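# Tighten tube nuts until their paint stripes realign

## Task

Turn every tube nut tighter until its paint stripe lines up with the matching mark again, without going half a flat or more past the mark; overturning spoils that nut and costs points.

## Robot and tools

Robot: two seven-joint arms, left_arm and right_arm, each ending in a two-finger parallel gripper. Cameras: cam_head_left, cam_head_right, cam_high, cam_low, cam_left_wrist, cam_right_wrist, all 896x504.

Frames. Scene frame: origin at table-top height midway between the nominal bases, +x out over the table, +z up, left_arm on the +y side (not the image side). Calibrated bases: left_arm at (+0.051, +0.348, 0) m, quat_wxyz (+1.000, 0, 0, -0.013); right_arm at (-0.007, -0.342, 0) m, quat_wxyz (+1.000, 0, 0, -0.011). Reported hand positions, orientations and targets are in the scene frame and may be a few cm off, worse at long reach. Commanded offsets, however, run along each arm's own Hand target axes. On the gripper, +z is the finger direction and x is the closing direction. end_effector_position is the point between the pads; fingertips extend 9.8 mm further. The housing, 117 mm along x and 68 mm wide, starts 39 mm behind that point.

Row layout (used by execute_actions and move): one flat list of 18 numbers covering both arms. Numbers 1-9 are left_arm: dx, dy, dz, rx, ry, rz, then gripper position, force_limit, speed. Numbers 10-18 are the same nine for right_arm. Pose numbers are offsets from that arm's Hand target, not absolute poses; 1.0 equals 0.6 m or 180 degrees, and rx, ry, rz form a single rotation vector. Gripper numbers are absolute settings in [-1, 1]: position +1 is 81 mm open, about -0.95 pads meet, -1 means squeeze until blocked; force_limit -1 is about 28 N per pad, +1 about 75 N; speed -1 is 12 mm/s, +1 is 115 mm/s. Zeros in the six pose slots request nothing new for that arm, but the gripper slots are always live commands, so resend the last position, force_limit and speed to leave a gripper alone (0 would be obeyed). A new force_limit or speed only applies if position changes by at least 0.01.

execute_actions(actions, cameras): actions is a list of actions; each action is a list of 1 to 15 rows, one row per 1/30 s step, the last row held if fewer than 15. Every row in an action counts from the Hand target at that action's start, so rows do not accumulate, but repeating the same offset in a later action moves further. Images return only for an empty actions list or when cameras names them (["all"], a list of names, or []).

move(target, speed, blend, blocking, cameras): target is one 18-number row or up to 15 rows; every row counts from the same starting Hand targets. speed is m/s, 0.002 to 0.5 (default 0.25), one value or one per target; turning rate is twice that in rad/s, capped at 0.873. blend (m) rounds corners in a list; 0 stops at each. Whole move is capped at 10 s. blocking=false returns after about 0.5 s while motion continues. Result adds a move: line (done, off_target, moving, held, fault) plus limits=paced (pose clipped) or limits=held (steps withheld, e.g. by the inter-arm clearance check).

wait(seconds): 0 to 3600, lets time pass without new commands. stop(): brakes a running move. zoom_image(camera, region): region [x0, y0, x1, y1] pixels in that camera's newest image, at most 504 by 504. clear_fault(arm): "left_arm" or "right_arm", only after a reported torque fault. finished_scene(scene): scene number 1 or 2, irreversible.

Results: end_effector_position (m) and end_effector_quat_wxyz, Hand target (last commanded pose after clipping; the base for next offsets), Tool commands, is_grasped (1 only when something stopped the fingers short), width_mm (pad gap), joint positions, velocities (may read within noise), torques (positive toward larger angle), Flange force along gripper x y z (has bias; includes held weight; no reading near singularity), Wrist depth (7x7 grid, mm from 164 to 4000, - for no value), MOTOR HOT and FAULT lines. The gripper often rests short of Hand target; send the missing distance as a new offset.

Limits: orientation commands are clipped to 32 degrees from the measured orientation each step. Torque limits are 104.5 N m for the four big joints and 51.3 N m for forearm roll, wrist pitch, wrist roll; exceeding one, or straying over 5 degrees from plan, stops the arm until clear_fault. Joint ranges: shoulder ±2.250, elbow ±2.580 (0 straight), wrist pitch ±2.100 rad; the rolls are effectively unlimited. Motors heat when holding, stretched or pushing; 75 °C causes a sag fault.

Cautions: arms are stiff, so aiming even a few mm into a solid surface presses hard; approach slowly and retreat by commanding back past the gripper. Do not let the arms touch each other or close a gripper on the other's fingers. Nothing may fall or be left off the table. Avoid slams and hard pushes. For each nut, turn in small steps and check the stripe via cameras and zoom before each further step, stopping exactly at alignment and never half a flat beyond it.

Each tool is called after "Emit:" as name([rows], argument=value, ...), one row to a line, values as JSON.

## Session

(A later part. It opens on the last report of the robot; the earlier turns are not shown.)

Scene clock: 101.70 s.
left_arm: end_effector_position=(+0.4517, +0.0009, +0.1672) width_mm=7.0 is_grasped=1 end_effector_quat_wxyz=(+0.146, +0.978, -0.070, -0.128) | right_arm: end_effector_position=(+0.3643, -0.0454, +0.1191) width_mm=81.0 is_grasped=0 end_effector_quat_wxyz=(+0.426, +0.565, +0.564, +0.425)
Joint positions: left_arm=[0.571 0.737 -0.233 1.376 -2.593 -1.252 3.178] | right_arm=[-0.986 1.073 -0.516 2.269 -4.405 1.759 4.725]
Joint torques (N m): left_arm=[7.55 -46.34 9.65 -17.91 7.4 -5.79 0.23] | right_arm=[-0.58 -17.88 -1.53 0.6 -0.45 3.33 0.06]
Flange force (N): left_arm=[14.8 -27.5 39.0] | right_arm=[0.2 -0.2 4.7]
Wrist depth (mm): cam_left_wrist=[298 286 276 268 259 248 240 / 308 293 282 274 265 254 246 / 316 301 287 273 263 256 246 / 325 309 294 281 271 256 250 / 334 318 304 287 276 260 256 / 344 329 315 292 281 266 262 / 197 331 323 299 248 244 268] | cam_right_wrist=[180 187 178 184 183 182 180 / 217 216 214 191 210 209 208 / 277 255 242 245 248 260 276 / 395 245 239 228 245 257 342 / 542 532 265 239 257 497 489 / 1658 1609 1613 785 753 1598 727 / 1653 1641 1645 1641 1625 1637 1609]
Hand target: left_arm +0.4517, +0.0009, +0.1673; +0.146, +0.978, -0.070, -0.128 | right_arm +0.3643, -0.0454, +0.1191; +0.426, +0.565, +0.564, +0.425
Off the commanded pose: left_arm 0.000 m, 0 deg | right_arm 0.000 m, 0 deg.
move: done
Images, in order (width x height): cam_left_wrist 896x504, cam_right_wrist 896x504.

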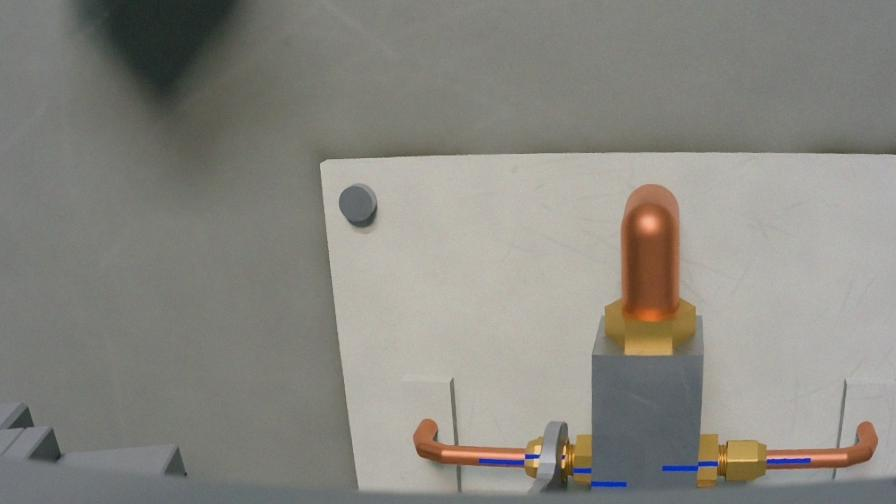

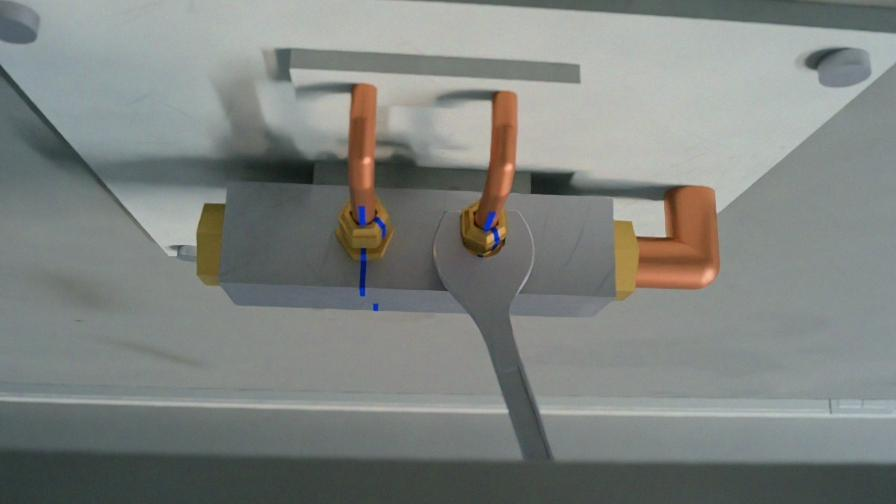

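Emit:
move([
  [0.0005,0,0.0021,0,0,0,-1,1,-0.3,0,0,0,0,0,0,1,1,1],
  [0.00076,0.02043,0.00306,0.02694,0,-0.00672,-1,1,-0.3,0,0,0,0,0,0,1,1,1],
  [0.00143,0.0407,0.00572,0.05389,0,-0.01344,-1,1,-0.3,0,0,0,0,0,0,1,1,1],
], speed=0.08, blend=0.001, cameras=["cam_right_wrist","cam_left_wrist"])

Emit:
zoom_image(camera="cam_right_wrist", region=[440, 190, 540, 290])

Emit:
zoom_image(camera="cam_left_wrist", region=[480, 380, 600, 490])

Scene clock: 104.30 s.
left_arm: end_effector_position=(+0.4492, -0.0233, +0.1713) width_mm=7.0 is_grasped=1 end_effector_quat_wxyz=(+0.060, +0.989, -0.060, -0.125) | right_arm: end_effector_position=(+0.3643, -0.0454, +0.1191) width_mm=81.0 is_grasped=0 end_effector_quat_wxyz=(+0.426, +0.565, +0.564, +0.425)
Joint positions: left_arm=[0.704 0.795 -0.291 1.212 -2.71 -1.362 3.39] | right_arm=[-0.986 1.073 -0.516 2.269 -4.405 1.759 4.725]
Joint torques (N m): left_arm=[17.15 -28.29 15.35 -15.41 10.19 0.37 0.29] | right_arm=[-0.54 -17.89 -1.54 0.58 -0.48 3.31 0.05]
Flange force (N): left_arm=[3.2 -38.1 1.0] | right_arm=[0.1 -0.2 4.7]
Wrist depth (mm): cam_left_wrist=[325 311 299 290 278 269 259 / 330 313 303 291 280 271 261 / 331 316 305 291 281 270 260 / 336 320 309 291 280 267 260 / 340 323 311 293 283 268 262 / 205 323 314 293 285 269 265 / 185 327 319 297 247 245 265] | cam_right_wrist=[180 186 178 184 183 182 180 / 217 216 214 191 210 209 208 / 276 255 242 245 249 260 276 / 395 245 238 228 246 257 342 / 543 533 265 239 258 497 488 / 1658 1613 1613 773 767 1609 725 / 1633 1645 1629 1629 1625 1629 1613]
Hand target: left_arm +0.4492, -0.0233, +0.1713; +0.060, +0.989, -0.060, -0.125 | right_arm +0.3643, -0.0454, +0.1191; +0.426, +0.565, +0.564, +0.425
Off the commanded pose: left_arm 0.000 m, 0 deg | right_arm 0.000 m, 0 deg.
move: done; blend cut to 0.0006 m at target 1
Images, in order (width x height): cam_left_wrist 896x504, cam_right_wrist 896x504.

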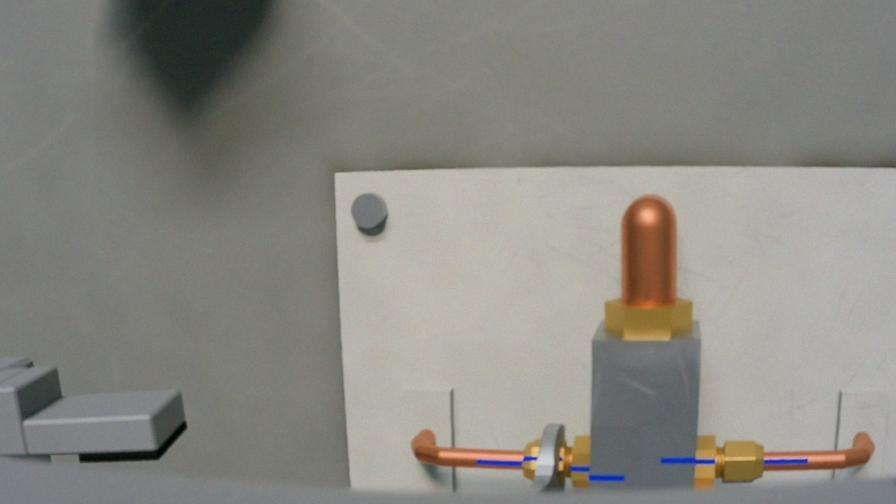

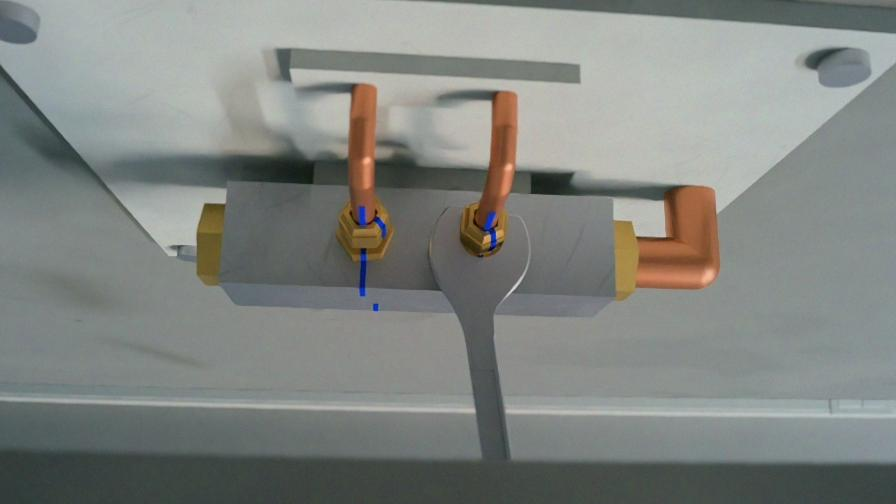

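Scaled by 5.040 from the camera's image (finer frame: 1280x720).

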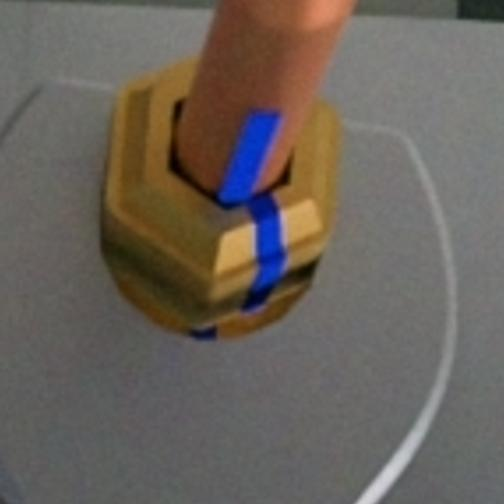

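Scaled by 4.200 from the camera's image (finer frame: 1280x720).

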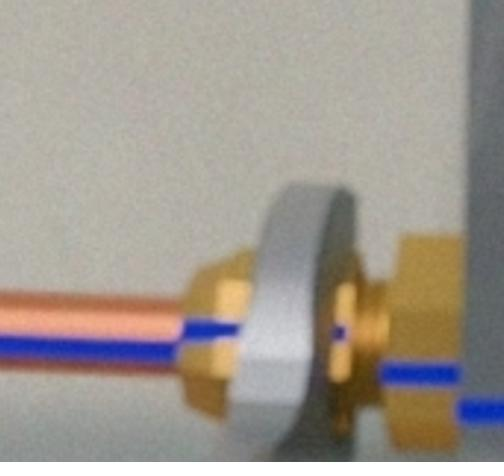

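Emit:
move([
  [0.00024,0.02043,0.00095,0.02694,0,-0.00672,-1,1,-0.3,0,0,0,0,0,0,1,1,1],
  [0.0009,0.0407,0.00362,0.05389,0,-0.01344,-1,1,-0.3,0,0,0,0,0,0,1,1,1],
  [0.00175,0.0567,0.007,0.07544,0,-0.01882,-1,1,-0.3,0,0,0,0,0,0,1,1,1],
], speed=0.08, blend=0.001, cameras=["cam_right_wrist","cam_left_wrist"])

Emit:
zoom_image(camera="cam_right_wrist", region=[440, 190, 540, 290])

Emit:
zoom_image(camera="cam_left_wrist", region=[480, 380, 600, 490])

Scene clock: 106.93 s.
left_arm: end_effector_position=(+0.4456, -0.0574, +0.1716) width_mm=7.0 is_grasped=1 end_effector_quat_wxyz=(-0.061, +0.990, -0.045, -0.119) | right_arm: end_effector_position=(+0.3643, -0.0454, +0.1191) width_mm=81.0 is_grasped=0 end_effector_quat_wxyz=(+0.426, +0.565, +0.564, +0.425)
Joint positions: left_arm=[0.836 0.945 -0.349 0.902 -2.836 -1.601 3.63] | right_arm=[-0.986 1.073 -0.516 2.269 -4.405 1.759 4.725]
Joint torques (N m): left_arm=[24.7 -23.57 18.87 -17.33 13.57 5.52 0.35] | right_arm=[-0.59 -17.88 -1.48 0.58 -0.47 3.31 0.06]
Flange force (N): left_arm=[2.6 -55.3 -3.9] | right_arm=[0.1 -0.1 4.7]
Wrist depth (mm): cam_left_wrist=[368 352 337 323 312 301 290 / 365 347 333 319 309 299 287 / 360 342 327 315 304 294 283 / 352 337 323 306 296 284 275 / 192 329 320 303 293 278 272 / 338 327 316 298 290 274 268 / 332 325 314 292 248 245 264] | cam_right_wrist=[180 186 178 184 183 181 180 / 217 216 214 191 210 209 208 / 277 255 242 245 248 260 276 / 395 245 238 228 246 257 341 / 543 534 265 238 258 494 489 / 1658 1605 808 782 1609 1594 729 / 1653 1645 1621 1633 1645 1629 1625]
Hand target: left_arm +0.4456, -0.0574, +0.1716; -0.061, +0.990, -0.045, -0.119 | right_arm +0.3643, -0.0454, +0.1191; +0.426, +0.565, +0.564, +0.425
Off the commanded pose: left_arm 0.000 m, 0 deg | right_arm 0.000 m, 0 deg.
move: done
Images, in order (width x height): cam_left_wrist 896x504, cam_right_wrist 896x504.

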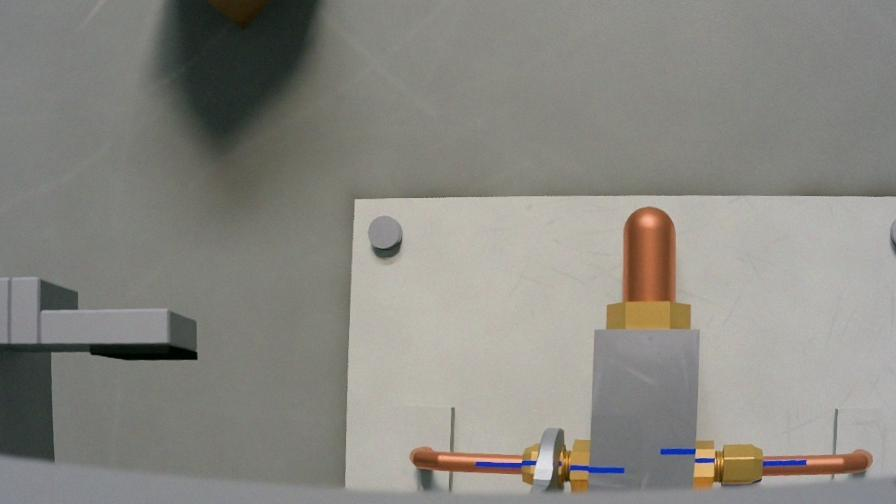

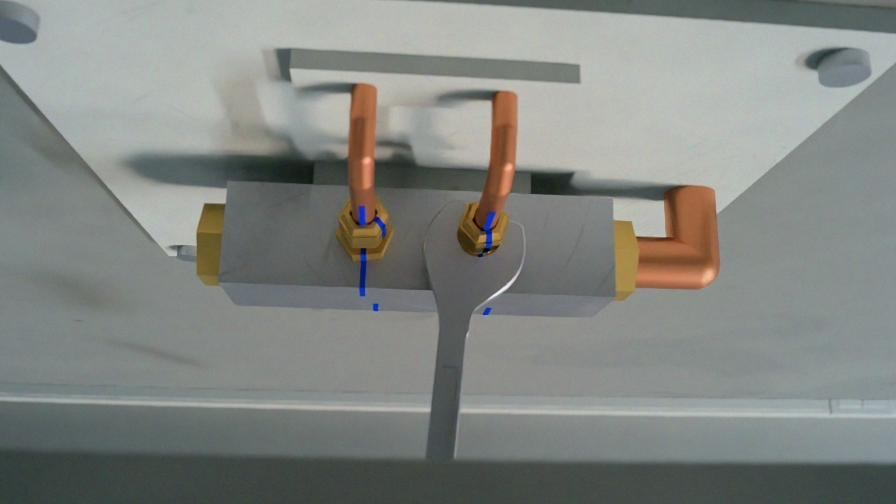

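Scaled by 5.040 from the camera's image (finer frame: 1280x720).

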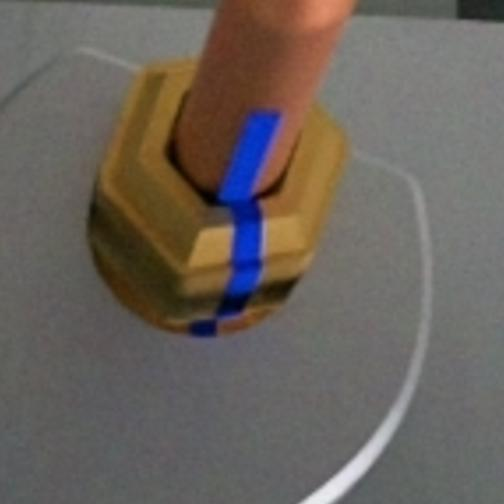

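Scaled by 4.200 from the camera's image (finer frame: 1280x720).

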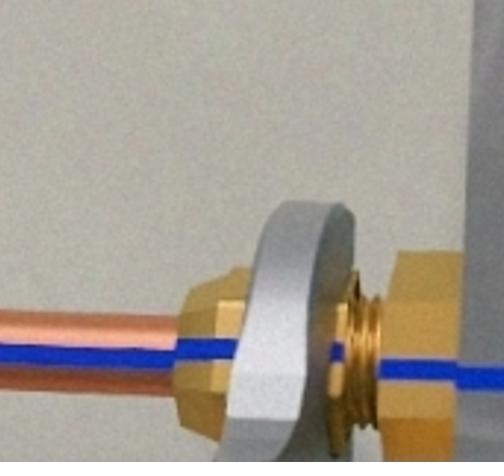

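Emit:
move(target=[0.00045,0.02855,0.00182,0.03772,0,-0.00941,-1,1,-0.3,0,0,0,0,0,0,1,1,1], speed=0.06, cameras=["cam_right_wrist","cam_left_wrist"])

Emit:
zoom_image(camera="cam_right_wrist", region=[440, 190, 540, 290])

Emit:
zoom_image(camera="cam_left_wrist", region=[480, 380, 600, 490])

Scene clock: 109.13 s.
left_arm: end_effector_position=(+0.4442, -0.0697, +0.1694) width_mm=7.0 is_grasped=1 end_effector_quat_wxyz=(-0.105, +0.987, -0.040, -0.116) | right_arm: end_effector_position=(+0.3643, -0.0454, +0.1191) width_mm=81.0 is_grasped=0 end_effector_quat_wxyz=(+0.426, +0.565, +0.564, +0.425)
Joint positions: left_arm=[0.866 1.021 -0.364 0.758 -2.87 -1.712 3.702] | right_arm=[-0.986 1.073 -0.516 2.269 -4.405 1.759 4.725]
Joint torques (N m): left_arm=[21.84 -18.55 16.19 -13.16 11.67 5.07 0.3] | right_arm=[-0.51 -17.89 -1.53 0.59 -0.43 3.34 0.07]
Flange force (N): left_arm=[2.8 -49.5 -9.4] | right_arm=[0.2 -0.3 4.5]
Wrist depth (mm): cam_left_wrist=[389 368 351 339 327 315 303 / 377 360 343 332 320 309 297 / 370 351 338 325 315 303 292 / 355 342 329 312 302 290 282 / 213 329 323 306 296 282 276 / 337 330 318 299 290 275 271 / 331 324 311 292 248 246 264] | cam_right_wrist=[180 187 178 184 183 181 179 / 217 215 214 191 210 209 208 / 277 255 242 237 248 260 276 / 395 245 238 227 246 257 342 / 540 534 264 238 258 496 489 / 1649 1609 1609 788 1602 1594 725 / 1658 1641 1629 1617 1617 1633 1621]
Hand target: left_arm +0.4443, -0.0696, +0.1694; -0.105, +0.987, -0.040, -0.116 (not the last commanded pose) | right_arm +0.3643, -0.0454, +0.1191; +0.426, +0.565, +0.564, +0.425
Off the commanded pose: left_arm 0.005 m, 2 deg | right_arm 0.000 m, 0 deg.
move: held (left_arm; a check stopped the path); limits=held
pose unreachable (left arm): on one or more control steps of this call, first in action 0 (counted from 0), this arm could not follow its commanded pose, so it was not sent that pose on those steps. It may still have moved: this result reports where it is.
cause: moving toward the commanded pose would bring a part of the arm too close to another arm (a part of this arm just beyond joint 4 (elbow) and a part of the right arm just beyond its joint 4 (elbow), along the way the arms are being sent, or toward where that arm still pushes).
Images, in order (width x height): cam_left_wrist 896x504, cam_right_wrist 896x504.

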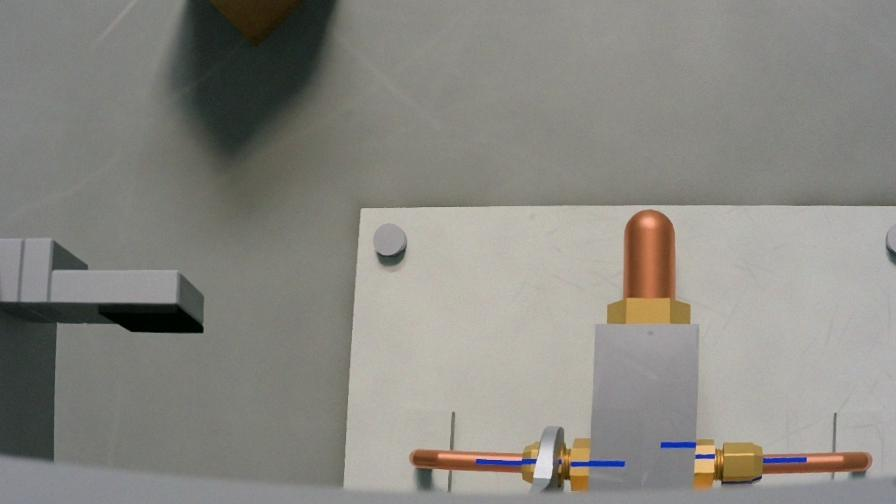

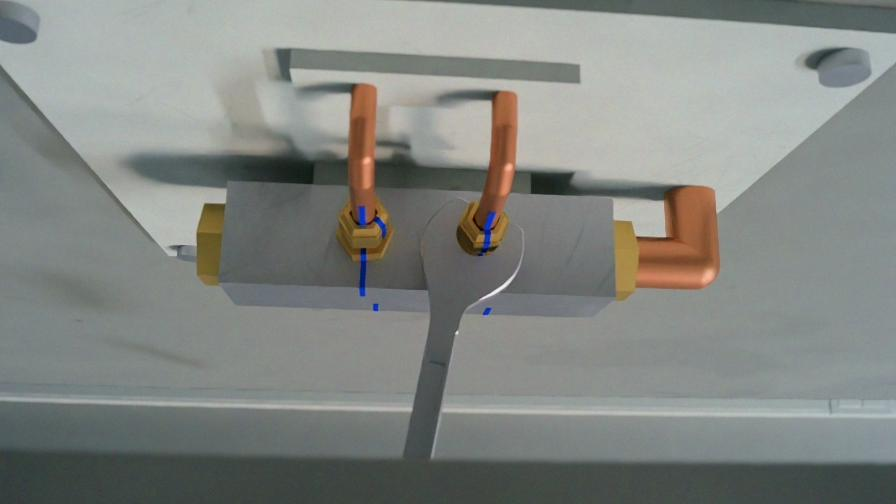

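Scaled by 5.040 from the camera's image (finer frame: 1280x720).

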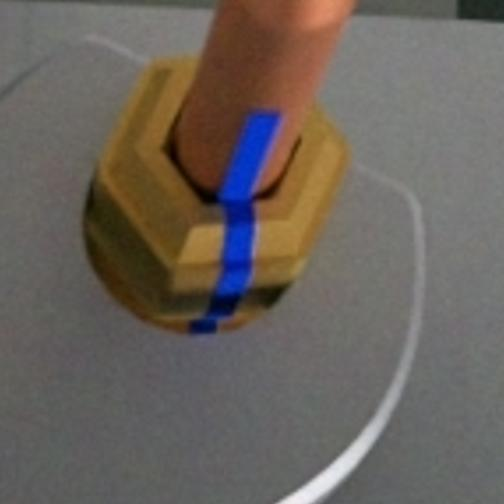

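Scaled by 4.200 from the camera's image (finer frame: 1280x720).

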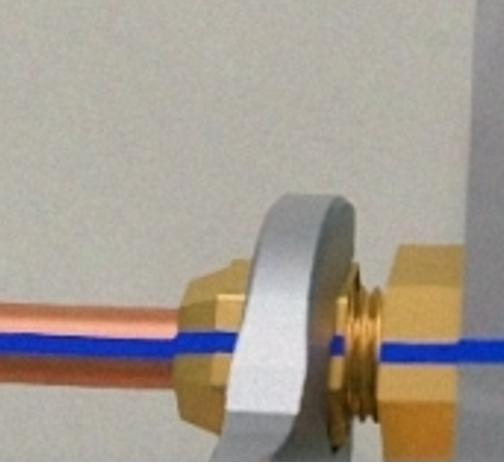

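Emit:
move([
  [0,0,0,0,0,0,-1,1,-0.3,0,0.08,-0.24,0,0,0,1,1,1],
  [0,0,0,0,0,0,-1,1,-0.3,-0.15,0.12,-0.24,0,0,0,1,1,1],
], speed=0.2, blend=0.03, cameras=["cam_head_left","cam_high"])

Scene clock: 111.87 s.
left_arm: end_effector_position=(+0.4443, -0.0696, +0.1694) width_mm=7.0 is_grasped=1 end_effector_quat_wxyz=(-0.105, +0.987, -0.040, -0.116) | right_arm: end_effector_position=(+0.2454, -0.1342, +0.2282) width_mm=81.0 is_grasped=0 end_effector_quat_wxyz=(+0.434, +0.573, +0.558, +0.414)
Joint positions: left_arm=[0.866 1.021 -0.364 0.758 -2.87 -1.712 3.702] | right_arm=[-1.196 0.805 -0.901 2.583 -5.075 1.847 4.5]
Joint torques (N m): left_arm=[21.19 -18.98 15.69 -12.97 11.28 4.89 0.33] | right_arm=[-0.57 -12.72 -1.54 1.43 -1.22 3.25 0.07]
Flange force (N): left_arm=[3.4 -47.5 -9.3] | right_arm=[3.5 0.0 5.3]
Wrist depth (mm): cam_left_wrist=[389 366 351 338 327 315 304 / 377 359 344 332 320 309 297 / 368 351 337 325 315 303 292 / 361 343 330 313 302 290 281 / 353 336 324 307 296 282 276 / 345 329 318 299 291 274 271 / 338 325 312 292 247 246 264] | cam_right_wrist=[398 408 391 389 371 367 379 / 492 486 464 443 386 381 424 / 614 573 596 559 584 544 568 / 812 794 726 714 756 700 731 / 1812 1763 1782 1768 1759 961 1704 / 1822 1812 1817 1768 1754 1745 1749 / 1792 1763 1773 1759 337 1709 1718]
Hand target: left_arm +0.4443, -0.0696, +0.1694; -0.105, +0.987, -0.040, -0.116 | right_arm +0.2455, -0.1350, +0.2280; +0.426, +0.565, +0.564, +0.425
Off the commanded pose: left_arm 0.000 m, 0 deg | right_arm 0.001 m, 2 deg.
joint sent to its limit (right arm) — joint 4 (elbow), upper limit, where the elbow is as bent as it goes. The joint targets still meet the commanded pose.
move: done

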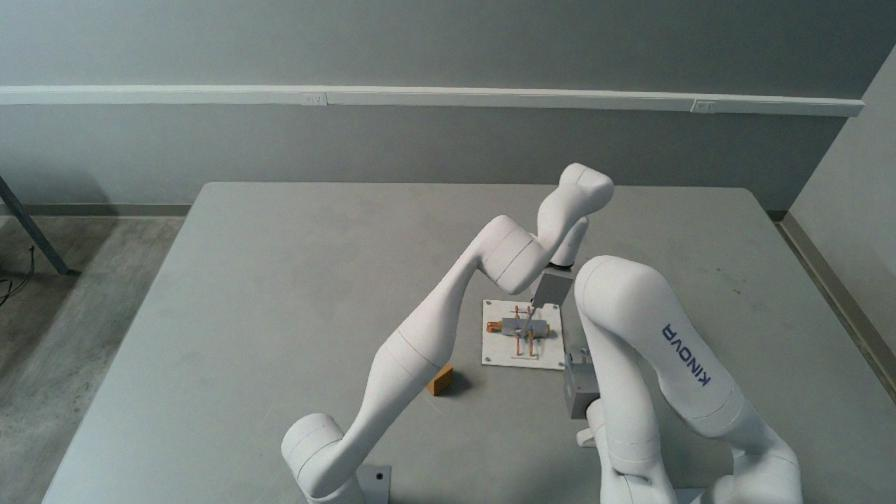

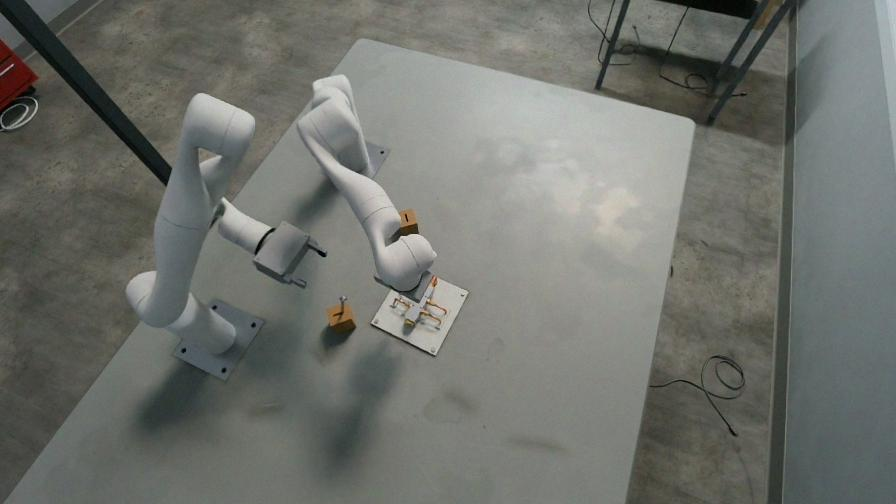

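Emit:
move(target=[0,0.01628,0.0003,0.02156,0,-0.00538,-1,1,-0.3,0,0,0,0,0,0,1,1,1], speed=0.06, cameras=["cam_left_wrist"])

Emit:
zoom_image(camera="cam_left_wrist", region=[480, 390, 580, 490])

Scene clock: 113.13 s.
left_arm: end_effector_position=(+0.4432, -0.0791, +0.1673) width_mm=7.0 is_grasped=1 end_effector_quat_wxyz=(-0.139, +0.983, -0.035, -0.113) | right_arm: end_effector_position=(+0.2454, -0.1342, +0.2281) width_mm=81.0 is_grasped=0 end_effector_quat_wxyz=(+0.434, +0.573, +0.558, +0.414)
Joint positions: left_arm=[0.88 1.093 -0.372 0.62 -2.894 -1.816 3.756] | right_arm=[-1.196 0.805 -0.901 2.583 -5.075 1.847 4.5]
Joint torques (N m): left_arm=[29.34 -19.25 19.85 -17.18 15.14 9.06 0.44] | right_arm=[-0.56 -12.71 -1.5 1.43 -1.21 3.25 0.06]
Flange force (N): left_arm=[3.1 -68.4 -4.2] | right_arm=[3.4 0.1 5.2]
Wrist depth (mm): cam_left_wrist=[406 384 362 353 340 326 316 / 390 370 356 344 329 318 307 / 377 360 345 334 321 310 300 / 367 349 336 318 308 295 288 / 357 341 328 310 300 286 279 / 346 331 320 302 292 276 272 / 335 324 312 292 248 247 261] | cam_right_wrist=[398 408 391 389 372 367 378 / 492 487 463 443 384 382 424 / 610 576 596 560 582 547 567 / 810 794 724 711 753 698 730 / 1817 1802 1763 1754 996 976 1731 / 1827 1832 1797 1797 1768 1749 1768 / 1778 1749 1763 1754 314 1731 1722]
Hand target: left_arm +0.4433, -0.0791, +0.1673; -0.139, +0.983, -0.035, -0.113 | right_arm +0.2454, -0.1342, +0.2281; +0.434, +0.573, +0.558, +0.414 (not the last commanded pose)
Off the commanded pose: left_arm 0.000 m, 0 deg | right_arm 0.001 m, 2 deg.
joint at its limit (right arm) — joint 4 (elbow), upper limit, where the elbow is as bent as it goes.
move: done

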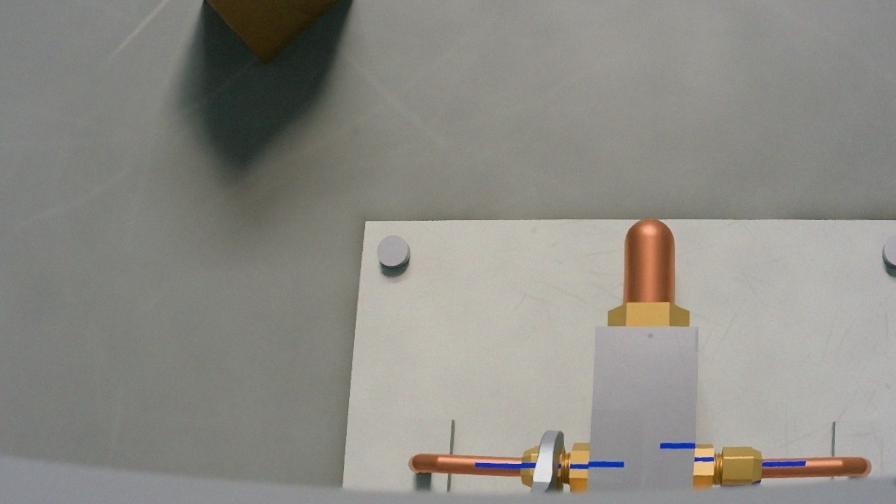

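Scaled by 5.040 from the camera's image (finer frame: 1280x720).

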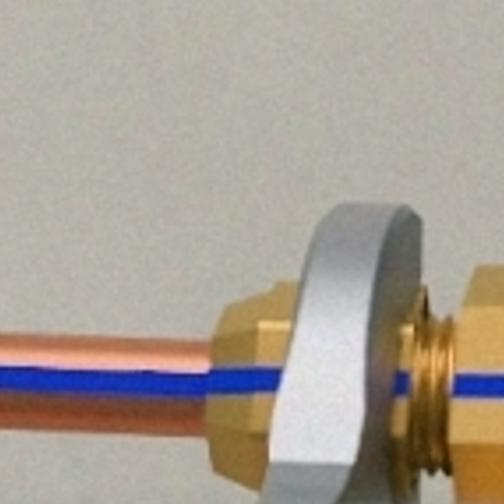

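Emit:
move(target=[0,0.0061,0,0.00808,0,-0.00202,-1,1,-0.3,0,0,0,0,0,0,1,1,1], speed=0.06, cameras=["cam_left_wrist"])

Emit:
zoom_image(camera="cam_left_wrist", region=[480, 390, 580, 490])

Scene clock: 114.27 s.
left_arm: end_effector_position=(+0.4428, -0.0827, +0.1663) width_mm=7.0 is_grasped=1 end_effector_quat_wxyz=(-0.152, +0.981, -0.033, -0.113) | right_arm: end_effector_position=(+0.2454, -0.1342, +0.2281) width_mm=81.0 is_grasped=0 end_effector_quat_wxyz=(+0.434, +0.573, +0.558, +0.414)
Joint positions: left_arm=[0.883 1.123 -0.375 0.56 -2.902 -1.86 3.776] | right_arm=[-1.196 0.805 -0.901 2.583 -5.075 1.847 4.5]
Joint torques (N m): left_arm=[30.6 -19.17 20.12 -17.3 15.55 9.73 0.48] | right_arm=[-0.55 -12.72 -1.55 1.42 -1.21 3.22 0.05]
Flange force (N): left_arm=[4.5 -70.8 -3.5] | right_arm=[3.5 0.0 5.2]
Wrist depth (mm): cam_left_wrist=[411 390 366 358 344 331 320 / 396 375 358 347 334 322 310 / 382 364 350 338 324 313 302 / 369 353 338 320 311 298 290 / 358 341 329 311 301 286 280 / 347 332 320 303 292 253 274 / 336 324 313 291 249 247 262] | cam_right_wrist=[398 408 392 389 372 368 378 / 492 486 462 443 385 381 423 / 611 576 594 559 581 545 568 / 813 793 726 713 711 694 728 / 1787 1787 1773 1768 994 1736 1731 / 1802 1797 1802 1787 328 1745 1749 / 1782 1763 1749 1740 313 1736 1709]
Hand target: left_arm +0.4429, -0.0826, +0.1663; -0.152, +0.981, -0.033, -0.113 | right_arm +0.2454, -0.1342, +0.2281; +0.434, +0.573, +0.558, +0.414
Off the commanded pose: left_arm 0.000 m, 0 deg | right_arm 0.000 m, 0 deg.
joint at its limit (right arm) — joint 4 (elbow), upper limit, where the elbow is as bent as it goes.
move: done

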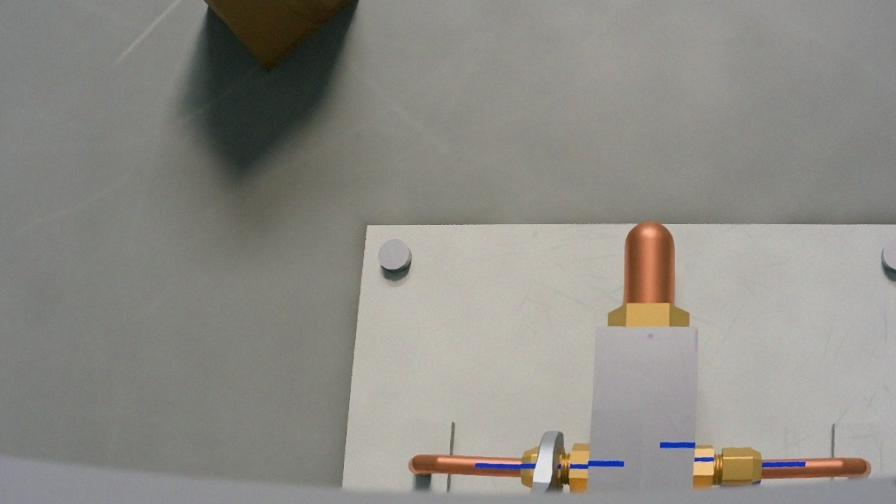

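Scaled by 5.040 from the camera's image (finer frame: 1280x720).

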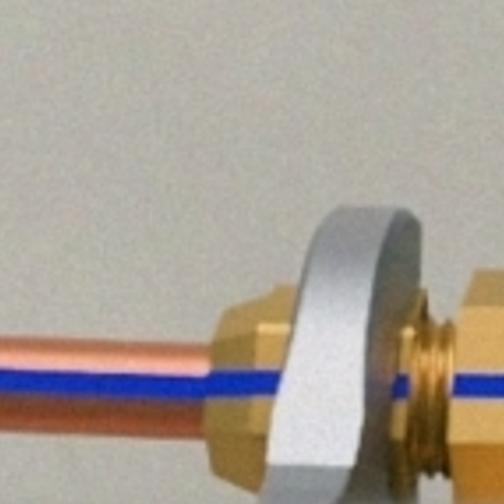

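Emit:
move(target=[0.0001,-0.01628,0.0005,-0.02156,0,0.00538,-1,1,-0.3,0,0,0,0,0,0,1,1,1], speed=0.06, cameras=["cam_left_wrist"])

Emit:
zoom_image(camera="cam_left_wrist", region=[480, 390, 580, 490])

Scene clock: 115.93 s.
left_arm: end_effector_position=(+0.4439, -0.0732, +0.1689) width_mm=7.0 is_grasped=1 end_effector_quat_wxyz=(-0.118, +0.986, -0.038, -0.115) | right_arm: end_effector_position=(+0.2454, -0.1342, +0.2281) width_mm=81.0 is_grasped=0 end_effector_quat_wxyz=(+0.434, +0.573, +0.558, +0.414)
Joint positions: left_arm=[0.872 1.047 -0.368 0.709 -2.88 -1.75 3.723] | right_arm=[-1.196 0.805 -0.901 2.583 -5.075 1.847 4.5]
Joint torques (N m): left_arm=[1.33 -25.46 1.73 -8.71 0.89 0.17 0.27] | right_arm=[-0.58 -12.73 -1.53 1.43 -1.19 3.22 0.07]
Flange force (N): left_arm=[-1.7 -6.0 -1.3] | right_arm=[3.4 -0.1 5.2]
Wrist depth (mm): cam_left_wrist=[393 372 354 342 330 318 306 / 381 362 347 336 323 311 299 / 371 353 340 326 315 304 292 / 363 344 333 313 304 290 283 / 354 338 325 307 297 281 277 / 346 330 318 298 290 275 271 / 336 324 311 291 249 246 258] | cam_right_wrist=[398 407 391 389 372 366 379 / 490 486 463 442 385 382 422 / 612 577 595 560 583 545 569 / 806 793 727 714 711 697 728 / 1792 1792 1768 1749 1745 974 1722 / 1807 1797 1807 1787 1768 1740 1745 / 1797 1773 1782 1763 318 1718 1727]
Hand target: left_arm +0.4439, -0.0732, +0.1689; -0.118, +0.986, -0.038, -0.115 | right_arm +0.2454, -0.1342, +0.2281; +0.434, +0.573, +0.558, +0.414
Off the commanded pose: left_arm 0.000 m, 0 deg | right_arm 0.000 m, 0 deg.
joint at its limit (right arm) — joint 4 (elbow), upper limit, where the elbow is as bent as it goes.
move: done

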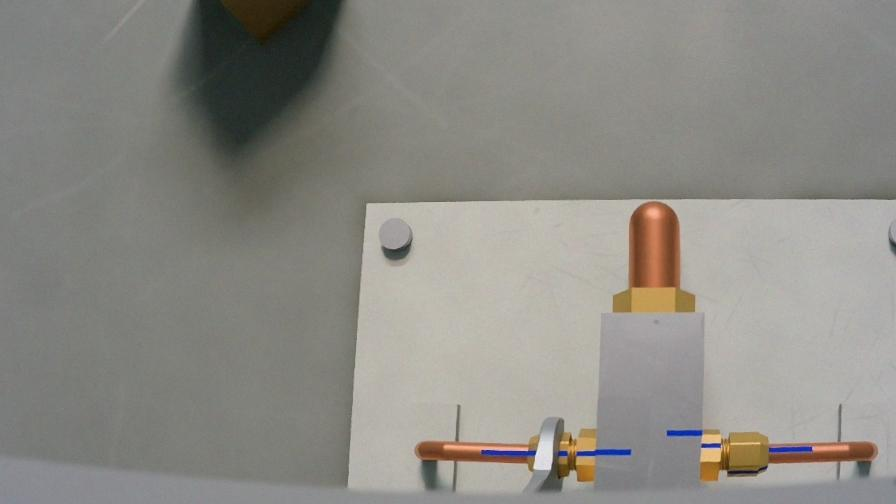

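Scaled by 5.040 from the camera's image (finer frame: 1280x720).

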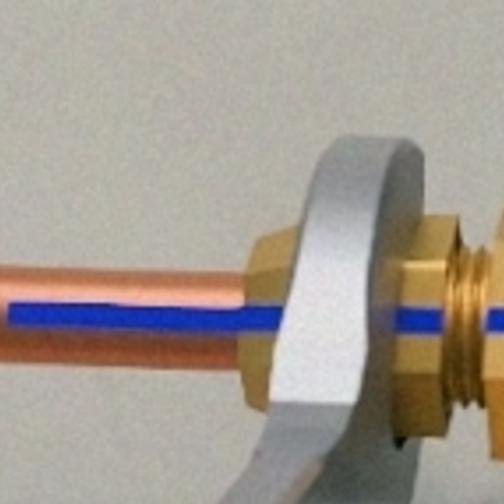

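Emit:
move(target=[-0.0096,0.01225,-0.0386,0,0,0,-1,1,-0.3,0,0,0,0,0,0,1,1,1], speed=0.05, cameras=["cam_left_wrist"])

Emit:
zoom_image(camera="cam_left_wrist", region=[480, 360, 640, 490])

Scene clock: 117.47 s.
left_arm: end_effector_position=(+0.4425, -0.0856, +0.1905) width_mm=7.0 is_grasped=1 end_effector_quat_wxyz=(-0.118, +0.986, -0.038, -0.115) | right_arm: end_effector_position=(+0.2454, -0.1342, +0.2281) width_mm=81.0 is_grasped=0 end_effector_quat_wxyz=(+0.434, +0.573, +0.558, +0.414)
Joint positions: left_arm=[0.868 1.064 -0.36 0.594 -2.875 -1.841 3.754] | right_arm=[-1.196 0.805 -0.901 2.583 -5.075 1.847 4.5]
Joint torques (N m): left_arm=[-0.18 -26.4 0.55 -7.84 -0.48 -1.2 0.38] | right_arm=[-0.57 -12.69 -1.53 1.42 -1.21 3.23 0.06]
Flange force (N): left_arm=[-0.7 -1.5 0.2] | right_arm=[3.4 0.1 5.3]
Wrist depth (mm): cam_left_wrist=[420 399 378 366 352 339 328 / 407 387 372 359 345 333 320 / 397 378 364 348 336 322 310 / 387 369 355 339 326 309 302 / 378 360 347 329 320 302 297 / 370 353 342 320 283 270 288 / 360 346 332 314 269 265 285] | cam_right_wrist=[397 408 392 390 372 367 378 / 491 486 463 444 385 383 423 / 609 576 596 559 585 544 567 / 807 794 728 711 711 700 729 / 1807 1802 1782 1731 990 1718 1718 / 1827 1807 1797 1773 1759 1754 1745 / 1787 1782 1749 1749 312 1722 1709]
Hand target: left_arm +0.4425, -0.0856, +0.1905; -0.118, +0.986, -0.038, -0.115 | right_arm +0.2454, -0.1342, +0.2281; +0.434, +0.573, +0.558, +0.414
Off the commanded pose: left_arm 0.000 m, 0 deg | right_arm 0.000 m, 0 deg.
joint at its limit (right arm) — joint 4 (elbow), upper limit, where the elbow is as bent as it goes.
move: done

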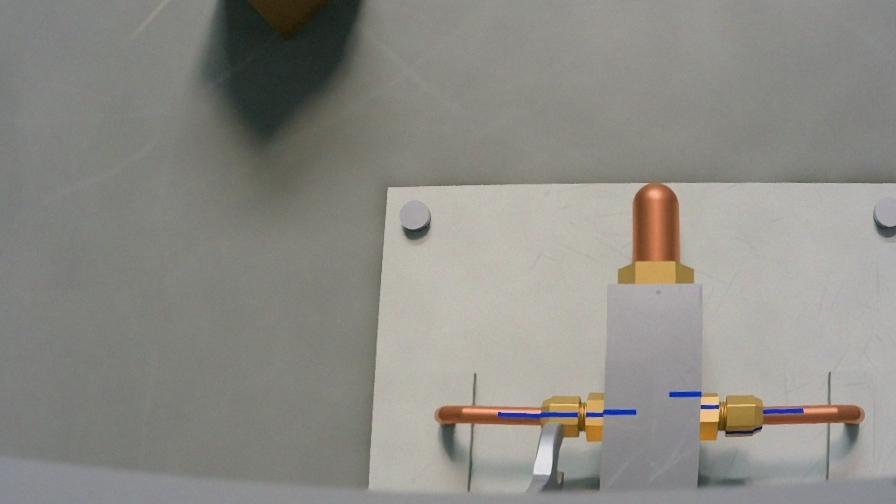

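Scaled by 3.150 from the camera's image (finer frame: 1280x720).

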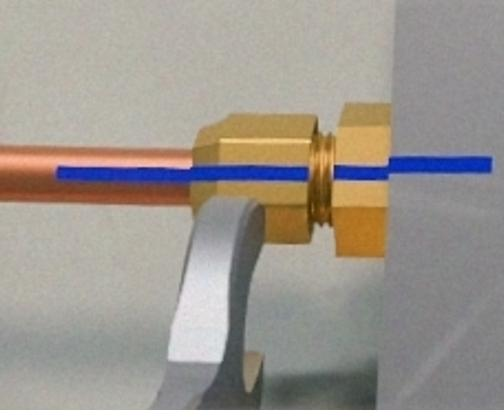

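Emit:
move([
  [-0.0157,-0.0149,-0.0632,0,0,0,-1,1,-0.3,0,0,0,0,0,0,1,1,1],
  [0.0121,-0.2072,0.049,-0.3266,0,0.0815,-1,1,-0.3,0,0,0,0,0,0,1,1,1],
  [0.0278,-0.1923,0.1122,-0.3266,0,0.0815,-1,1,-0.3,0,0,0,0,0,0,1,1,1],
], speed=0.2, blend=0.005)

Scene clock: 122.37 s.
left_arm: end_effector_position=(+0.4558, +0.0416, +0.1486) width_mm=7.0 is_grasped=1 end_effector_quat_wxyz=(+0.395, +0.904, -0.097, -0.132) | right_arm: end_effector_position=(+0.2454, -0.1342, +0.2281) width_mm=81.0 is_grasped=0 end_effector_quat_wxyz=(+0.434, +0.573, +0.558, +0.414)
Joint positions: left_arm=[0.176 0.801 -0.067 1.627 -2.206 -1.233 2.505] | right_arm=[-1.196 0.805 -0.901 2.583 -5.075 1.847 4.5]
Joint torques (N m): left_arm=[-0.24 -20.29 3.37 -5.37 1.37 -2 0.38] | right_arm=[-0.55 -12.73 -1.52 1.43 -1.22 3.22 0.06]
Flange force (N): left_arm=[-0.9 0.0 -0.8] | right_arm=[3.5 -0.1 5.2]
Wrist depth (mm): cam_left_wrist=[247 239 234 226 218 210 203 / 269 259 245 238 226 219 212 / 297 283 267 256 244 234 229 / 327 311 295 277 260 245 246 / 368 348 330 296 258 244 258 / 418 388 367 330 264 251 292 / 489 437 396 375 296 329 332] | cam_right_wrist=[398 407 391 389 372 368 378 / 491 487 464 443 386 383 422 / 611 576 595 560 584 403 566 / 810 795 726 711 753 701 686 / 1807 1812 1778 1736 1731 1736 867 / 1832 1817 1822 1792 1782 1768 1768 / 1802 1768 1754 1745 1749 1718 387]
Hand target: left_arm +0.4558, +0.0416, +0.1486; +0.395, +0.904, -0.097, -0.132 | right_arm +0.2454, -0.1342, +0.2281; +0.434, +0.573, +0.558, +0.414
Off the commanded pose: left_arm 0.000 m, 0 deg | right_arm 0.000 m, 0 deg.
joint at its limit (right arm) — joint 4 (elbow), upper limit, where the elbow is as bent as it goes.
move: done

Emit:
move([
  [0,0,0,0,0,0,-1,1,-0.3,0.148,0,-0.005,-0.0017,0.0106,0.0001,1,1,1],
  [0,0,0,0,0,0,-1,1,-0.3,0.1565,-0.1187,0.2357,-0.0017,0.0106,0.0001,1,1,1],
], speed=0.2, blend=0.02, cameras=["cam_right_wrist","cam_left_wrist"])

Emit:
zoom_image(camera="cam_right_wrist", region=[310, 180, 470, 340])

Emit:
zoom_image(camera="cam_left_wrist", region=[480, 360, 640, 490])

Scene clock: 125.13 s.
left_arm: end_effector_position=(+0.4558, +0.0416, +0.1486) width_mm=7.0 is_grasped=1 end_effector_quat_wxyz=(+0.395, +0.904, -0.097, -0.132) | right_arm: end_effector_position=(+0.3645, -0.0454, +0.1195) width_mm=81.0 is_grasped=0 end_effector_quat_wxyz=(+0.427, +0.565, +0.564, +0.426)
Joint positions: left_arm=[0.176 0.801 -0.067 1.627 -2.206 -1.233 2.505] | right_arm=[-0.927 1.102 -0.597 2.267 -4.386 1.835 4.755]
Joint torques (N m): left_arm=[-0.17 -20.45 3.47 -5.46 1.35 -1.97 0.4] | right_arm=[-0.59 -17.96 -2.03 0.59 -0.36 3.32 0.07]
Flange force (N): left_arm=[-0.9 -0.4 -0.8] | right_arm=[0.2 -0.3 4.7]
Wrist depth (mm): cam_left_wrist=[247 240 234 226 218 210 203 / 270 260 245 237 226 219 212 / 296 282 267 256 244 234 229 / 327 310 295 276 260 245 246 / 368 347 330 296 258 244 258 / 418 387 367 330 264 251 292 / 456 435 395 374 295 330 331] | cam_right_wrist=[181 187 179 185 184 182 179 / 218 217 215 192 211 210 209 / 278 256 241 244 249 260 278 / 398 244 238 240 246 256 345 / 548 542 243 222 261 502 494 / 1653 1641 1641 681 772 1590 1594 / 1633 1629 1637 1621 1613 1621 1617]
Hand target: left_arm +0.4558, +0.0416, +0.1486; +0.395, +0.904, -0.097, -0.132 | right_arm +0.3645, -0.0454, +0.1194; +0.427, +0.565, +0.564, +0.426
Off the commanded pose: left_arm 0.000 m, 0 deg | right_arm 0.000 m, 0 deg.
move: done
Images, in order (width x height): cam_left_wrist 896x504, cam_right_wrist 896x504.

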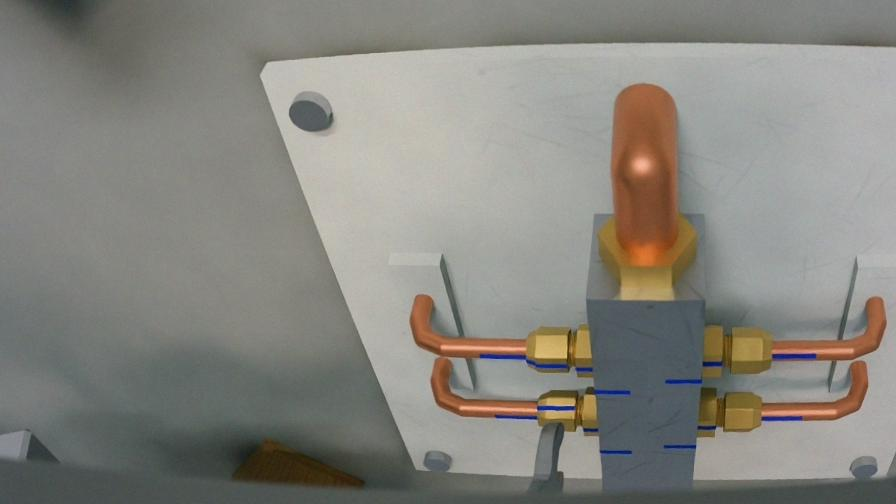

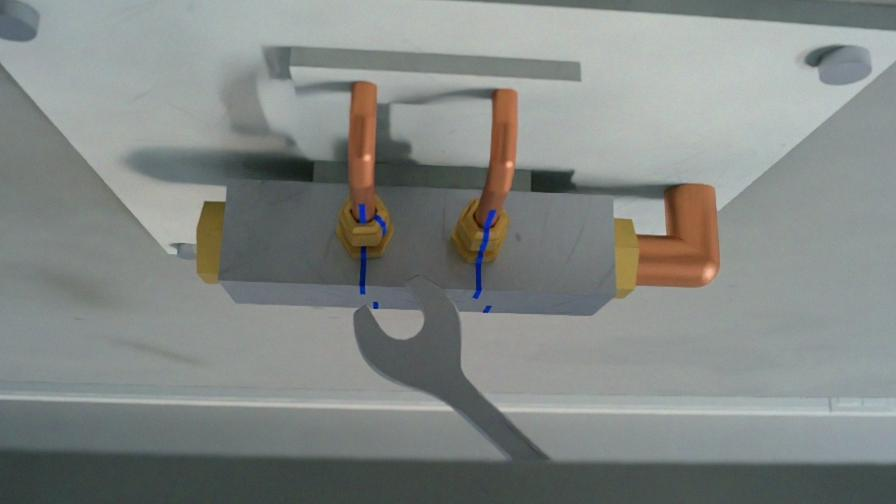

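Scaled by 3.150 from the camera's image (finer frame: 1280x720).

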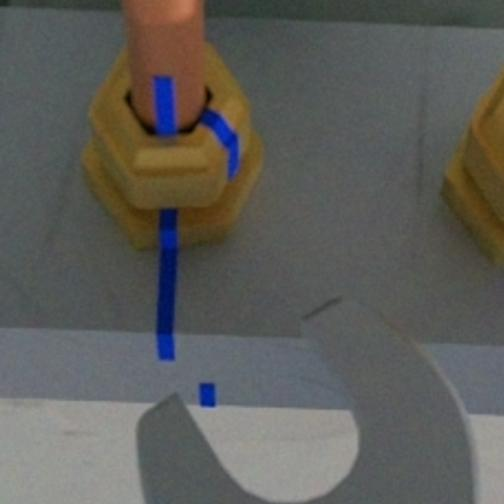

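Scaled by 3.150 from the camera's image (finer frame: 1280x720).

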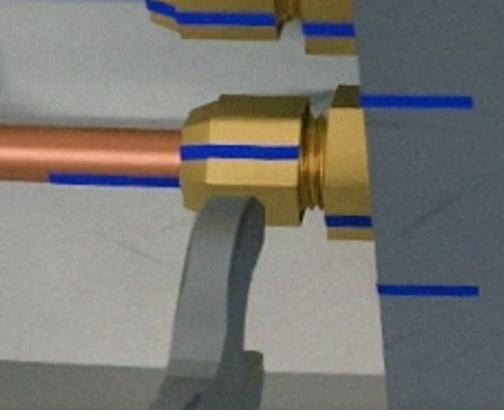

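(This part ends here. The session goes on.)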